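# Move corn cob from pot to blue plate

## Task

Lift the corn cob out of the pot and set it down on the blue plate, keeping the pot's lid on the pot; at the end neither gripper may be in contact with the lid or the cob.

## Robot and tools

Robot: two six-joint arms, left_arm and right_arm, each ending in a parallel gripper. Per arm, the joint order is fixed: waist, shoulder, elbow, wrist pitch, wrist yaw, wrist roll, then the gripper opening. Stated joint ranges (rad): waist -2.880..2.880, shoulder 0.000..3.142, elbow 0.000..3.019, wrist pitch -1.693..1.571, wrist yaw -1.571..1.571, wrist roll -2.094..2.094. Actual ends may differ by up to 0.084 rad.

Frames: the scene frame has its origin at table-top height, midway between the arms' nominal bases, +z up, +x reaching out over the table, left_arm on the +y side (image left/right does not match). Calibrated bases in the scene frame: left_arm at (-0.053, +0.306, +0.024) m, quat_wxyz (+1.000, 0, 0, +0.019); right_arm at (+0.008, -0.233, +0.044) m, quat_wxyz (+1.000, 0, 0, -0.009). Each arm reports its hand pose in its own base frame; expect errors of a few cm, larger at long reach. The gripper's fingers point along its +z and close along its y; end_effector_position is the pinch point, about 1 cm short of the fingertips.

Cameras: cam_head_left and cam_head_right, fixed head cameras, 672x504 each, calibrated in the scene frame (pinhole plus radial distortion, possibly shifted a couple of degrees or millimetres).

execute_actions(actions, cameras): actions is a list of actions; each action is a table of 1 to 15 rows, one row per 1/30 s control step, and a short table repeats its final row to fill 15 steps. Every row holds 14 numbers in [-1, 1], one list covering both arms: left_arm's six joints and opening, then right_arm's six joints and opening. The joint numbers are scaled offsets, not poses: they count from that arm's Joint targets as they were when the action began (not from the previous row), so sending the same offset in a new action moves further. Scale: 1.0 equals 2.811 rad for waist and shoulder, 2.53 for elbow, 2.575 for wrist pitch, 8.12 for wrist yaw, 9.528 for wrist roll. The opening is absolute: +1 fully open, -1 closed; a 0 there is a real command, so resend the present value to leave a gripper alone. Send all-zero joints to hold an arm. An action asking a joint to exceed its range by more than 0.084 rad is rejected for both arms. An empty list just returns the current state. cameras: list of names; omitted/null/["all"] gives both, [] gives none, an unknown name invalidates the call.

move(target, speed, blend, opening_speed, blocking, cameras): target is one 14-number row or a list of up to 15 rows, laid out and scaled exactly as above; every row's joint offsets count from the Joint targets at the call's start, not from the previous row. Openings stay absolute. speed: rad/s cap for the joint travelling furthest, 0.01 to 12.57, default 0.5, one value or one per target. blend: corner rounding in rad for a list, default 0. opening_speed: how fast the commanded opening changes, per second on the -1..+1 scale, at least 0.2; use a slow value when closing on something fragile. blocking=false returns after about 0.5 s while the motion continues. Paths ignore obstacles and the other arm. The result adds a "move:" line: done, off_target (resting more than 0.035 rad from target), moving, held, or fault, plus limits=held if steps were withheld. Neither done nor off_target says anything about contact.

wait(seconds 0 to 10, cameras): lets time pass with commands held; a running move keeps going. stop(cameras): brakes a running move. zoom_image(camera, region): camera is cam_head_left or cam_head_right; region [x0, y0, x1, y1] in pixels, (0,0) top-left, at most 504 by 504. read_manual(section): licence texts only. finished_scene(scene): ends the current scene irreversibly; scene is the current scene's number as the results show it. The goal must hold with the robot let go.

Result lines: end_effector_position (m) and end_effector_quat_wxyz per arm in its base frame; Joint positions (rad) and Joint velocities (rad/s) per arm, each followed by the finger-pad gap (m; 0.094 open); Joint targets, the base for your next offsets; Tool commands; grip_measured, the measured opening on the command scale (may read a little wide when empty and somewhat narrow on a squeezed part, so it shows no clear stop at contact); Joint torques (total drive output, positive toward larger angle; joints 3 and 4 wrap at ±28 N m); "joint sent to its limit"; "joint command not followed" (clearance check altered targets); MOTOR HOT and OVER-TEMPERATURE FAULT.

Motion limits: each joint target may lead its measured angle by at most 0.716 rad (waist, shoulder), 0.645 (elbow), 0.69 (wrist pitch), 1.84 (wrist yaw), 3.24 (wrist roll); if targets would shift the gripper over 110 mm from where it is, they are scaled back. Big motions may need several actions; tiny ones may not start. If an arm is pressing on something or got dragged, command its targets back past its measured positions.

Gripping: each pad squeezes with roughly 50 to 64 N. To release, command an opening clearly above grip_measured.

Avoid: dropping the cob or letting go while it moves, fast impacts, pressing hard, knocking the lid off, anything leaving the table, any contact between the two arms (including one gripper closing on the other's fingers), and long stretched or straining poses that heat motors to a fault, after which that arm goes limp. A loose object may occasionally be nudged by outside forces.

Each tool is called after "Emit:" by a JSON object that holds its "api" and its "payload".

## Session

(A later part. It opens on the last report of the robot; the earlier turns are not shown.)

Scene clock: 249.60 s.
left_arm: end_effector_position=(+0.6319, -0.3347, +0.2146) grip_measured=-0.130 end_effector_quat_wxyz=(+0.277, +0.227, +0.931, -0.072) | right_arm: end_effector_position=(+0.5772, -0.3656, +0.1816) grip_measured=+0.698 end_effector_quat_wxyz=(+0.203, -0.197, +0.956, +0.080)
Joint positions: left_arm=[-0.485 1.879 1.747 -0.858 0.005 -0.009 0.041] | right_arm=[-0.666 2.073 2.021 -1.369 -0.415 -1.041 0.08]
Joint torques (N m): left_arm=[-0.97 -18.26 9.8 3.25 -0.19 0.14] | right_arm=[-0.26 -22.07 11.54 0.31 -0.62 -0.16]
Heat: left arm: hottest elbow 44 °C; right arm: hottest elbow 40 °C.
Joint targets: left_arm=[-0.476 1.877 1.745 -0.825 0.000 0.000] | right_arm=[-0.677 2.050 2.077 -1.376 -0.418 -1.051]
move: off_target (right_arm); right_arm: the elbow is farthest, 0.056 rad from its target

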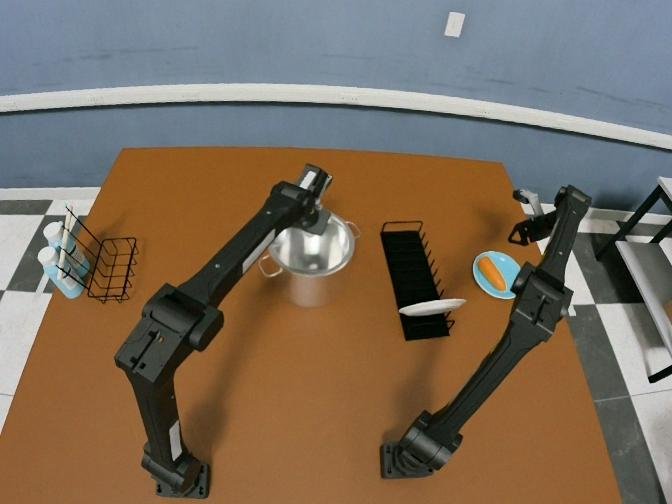

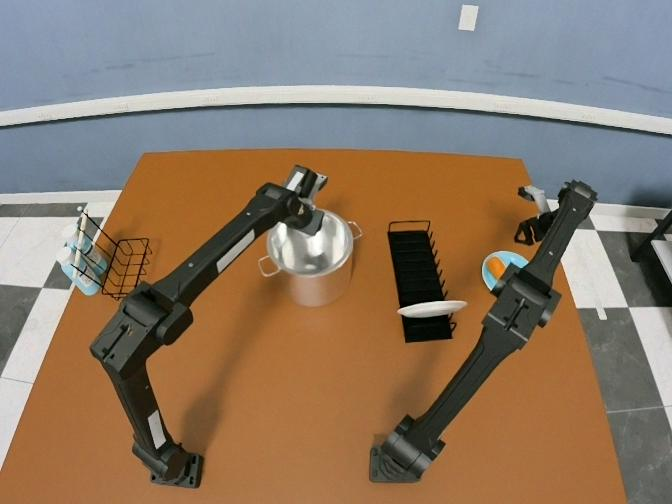

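Emit:
{"api": "move", "payload": {"target": [[0,0,-0.0095,0.0105,0,0,-0.35,0,0,0,0,0,0,0.7],[0,0.0089,-0.0095,0.0105,0,0,-0.35,0,0,0,0,0,0,0.7]], "speed": 0.05}}

Emit:
{"api": "zoom_image", "payload": {"camera": "cam_head_left", "region": [240, 170, 380, 310]}}

Scene clock: 255.77 s.
left_arm: end_effector_position=(+0.6323, -0.3349, +0.2112) grip_measured=-0.130 end_effector_quat_wxyz=(+0.280, +0.226, +0.930, -0.073) | right_arm: end_effector_position=(+0.5772, -0.3656, +0.1816) grip_measured=+0.698 end_effector_quat_wxyz=(+0.203, -0.197, +0.956, +0.080)
Joint positions: left_arm=[-0.485 1.878 1.733 -0.838 0.005 -0.009 0.041] | right_arm=[-0.666 2.073 2.021 -1.369 -0.415 -1.041 0.08]
Joint torques (N m): left_arm=[-1.08 -16.38 8.88 3.58 -0.16 0.16] | right_arm=[-0.26 -22.07 11.52 0.31 -0.62 -0.16]
Heat: left arm: hottest elbow 44 °C; right arm: hottest elbow 41 °C.
Joint targets: left_arm=[-0.476 1.901 1.721 -0.798 0.000 0.000] | right_arm=[-0.677 2.050 2.077 -1.376 -0.418 -1.051]
move: off_target (left_arm, right_arm); left_arm: the wrist pitch is farthest, 0.040 rad from its target; right_arm: the elbow is farthest, 0.056 rad from its target

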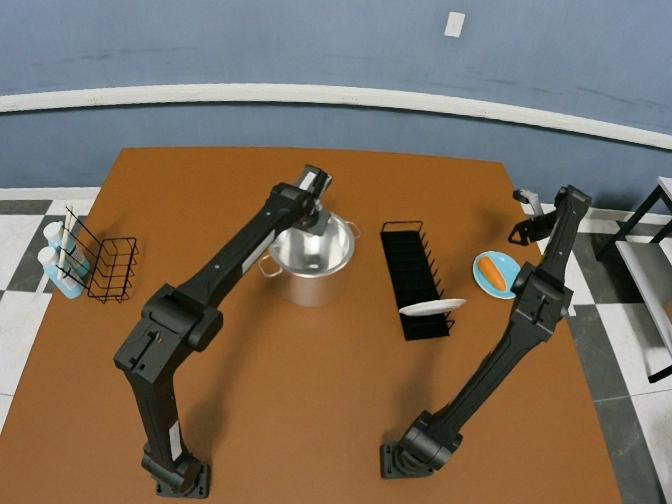

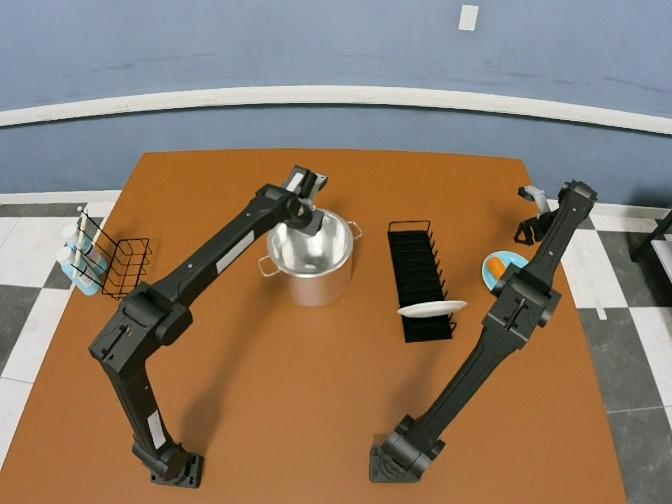

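Scaled by 3.600 from the camera's image (finer frame: 960x720).

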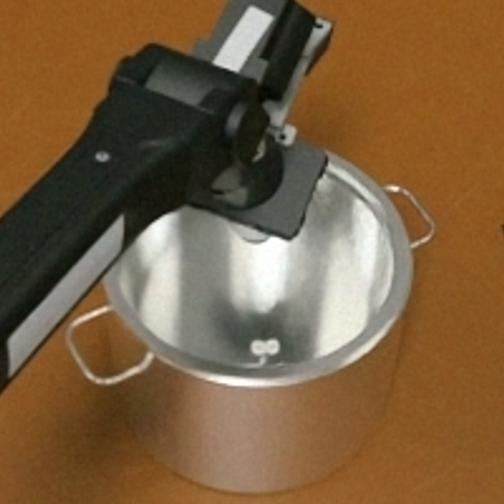

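Emit:
{"api": "move", "payload": {"target": [[0,0,0,0,0,0,0.5,0,0,0,0,0,0,0.7],[0,-0.025,0.095,-0.0854,0,0,1,0,0,0,0,0,0,0.7],[0.05,-0.028,0.105,-0.095,0,0,1,0,0,0,0,0,0,0.7]], "speed": 0.35, "opening_speed": 0.7}}

Emit:
{"api": "zoom_image", "payload": {"camera": "cam_head_left", "region": [240, 170, 380, 310]}}

Scene clock: 268.17 s.
left_arm: end_effector_position=(+0.6749, -0.2290, +0.3100) grip_measured=+0.998 end_effector_quat_wxyz=(+0.303, +0.150, +0.940, -0.052) | right_arm: end_effector_position=(+0.5772, -0.3656, +0.1816) grip_measured=+0.698 end_effector_quat_wxyz=(+0.203, -0.197, +0.956, +0.080)
Joint positions: left_arm=[-0.326 1.841 1.926 -1.031 0.001 -0.009 0.094] | right_arm=[-0.666 2.073 2.021 -1.369 -0.415 -1.041 0.08]
Joint torques (N m): left_arm=[-2.14 -19.55 15.46 1.51 -0.04 0.15] | right_arm=[-0.26 -22.07 11.52 0.31 -0.62 -0.16]
Heat: left arm: hottest elbow 43 °C; right arm: hottest elbow 42 °C.
Joint targets: left_arm=[-0.336 1.823 1.987 -1.042 0.000 0.000] | right_arm=[-0.677 2.050 2.077 -1.376 -0.418 -1.051]
move: off_target (left_arm, right_arm); target 2's new numbers were sent with left_arm's elbow 0.054 rad from that target; left_arm: the elbow is farthest, 0.061 rad from its target; right_arm: the elbow is farthest, 0.056 rad from its target

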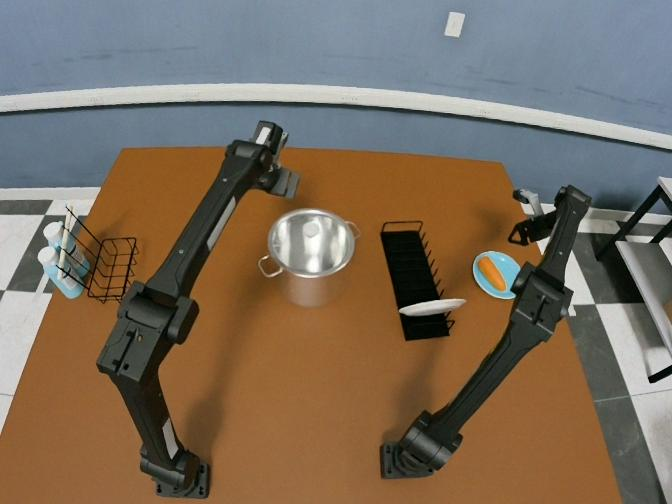

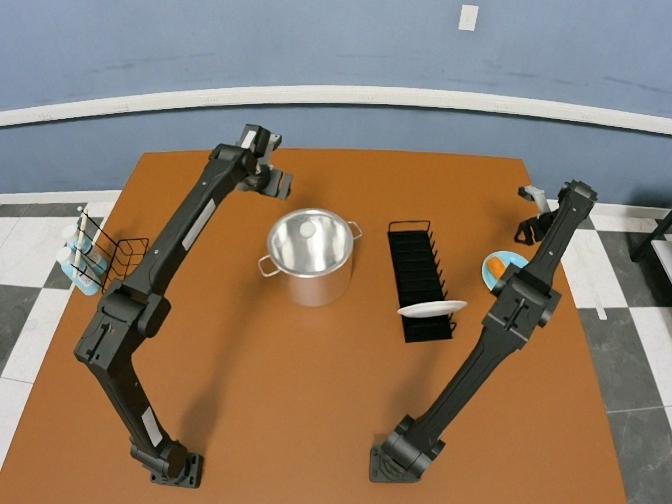

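Scaled by 3.600 from the camera's image (finer frame: 960x720).

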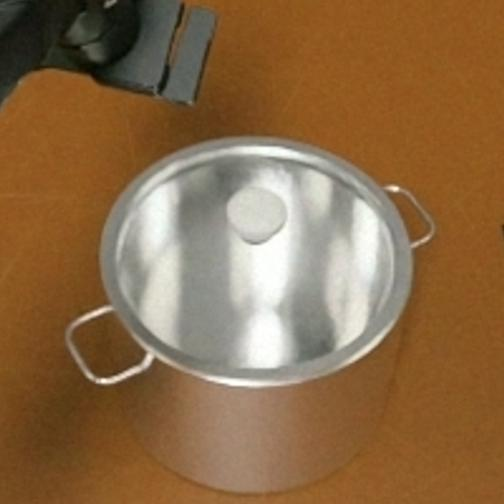

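Emit:
{"api": "finished_scene", "payload": {"scene": 3}}

The scene is finished: the task was done.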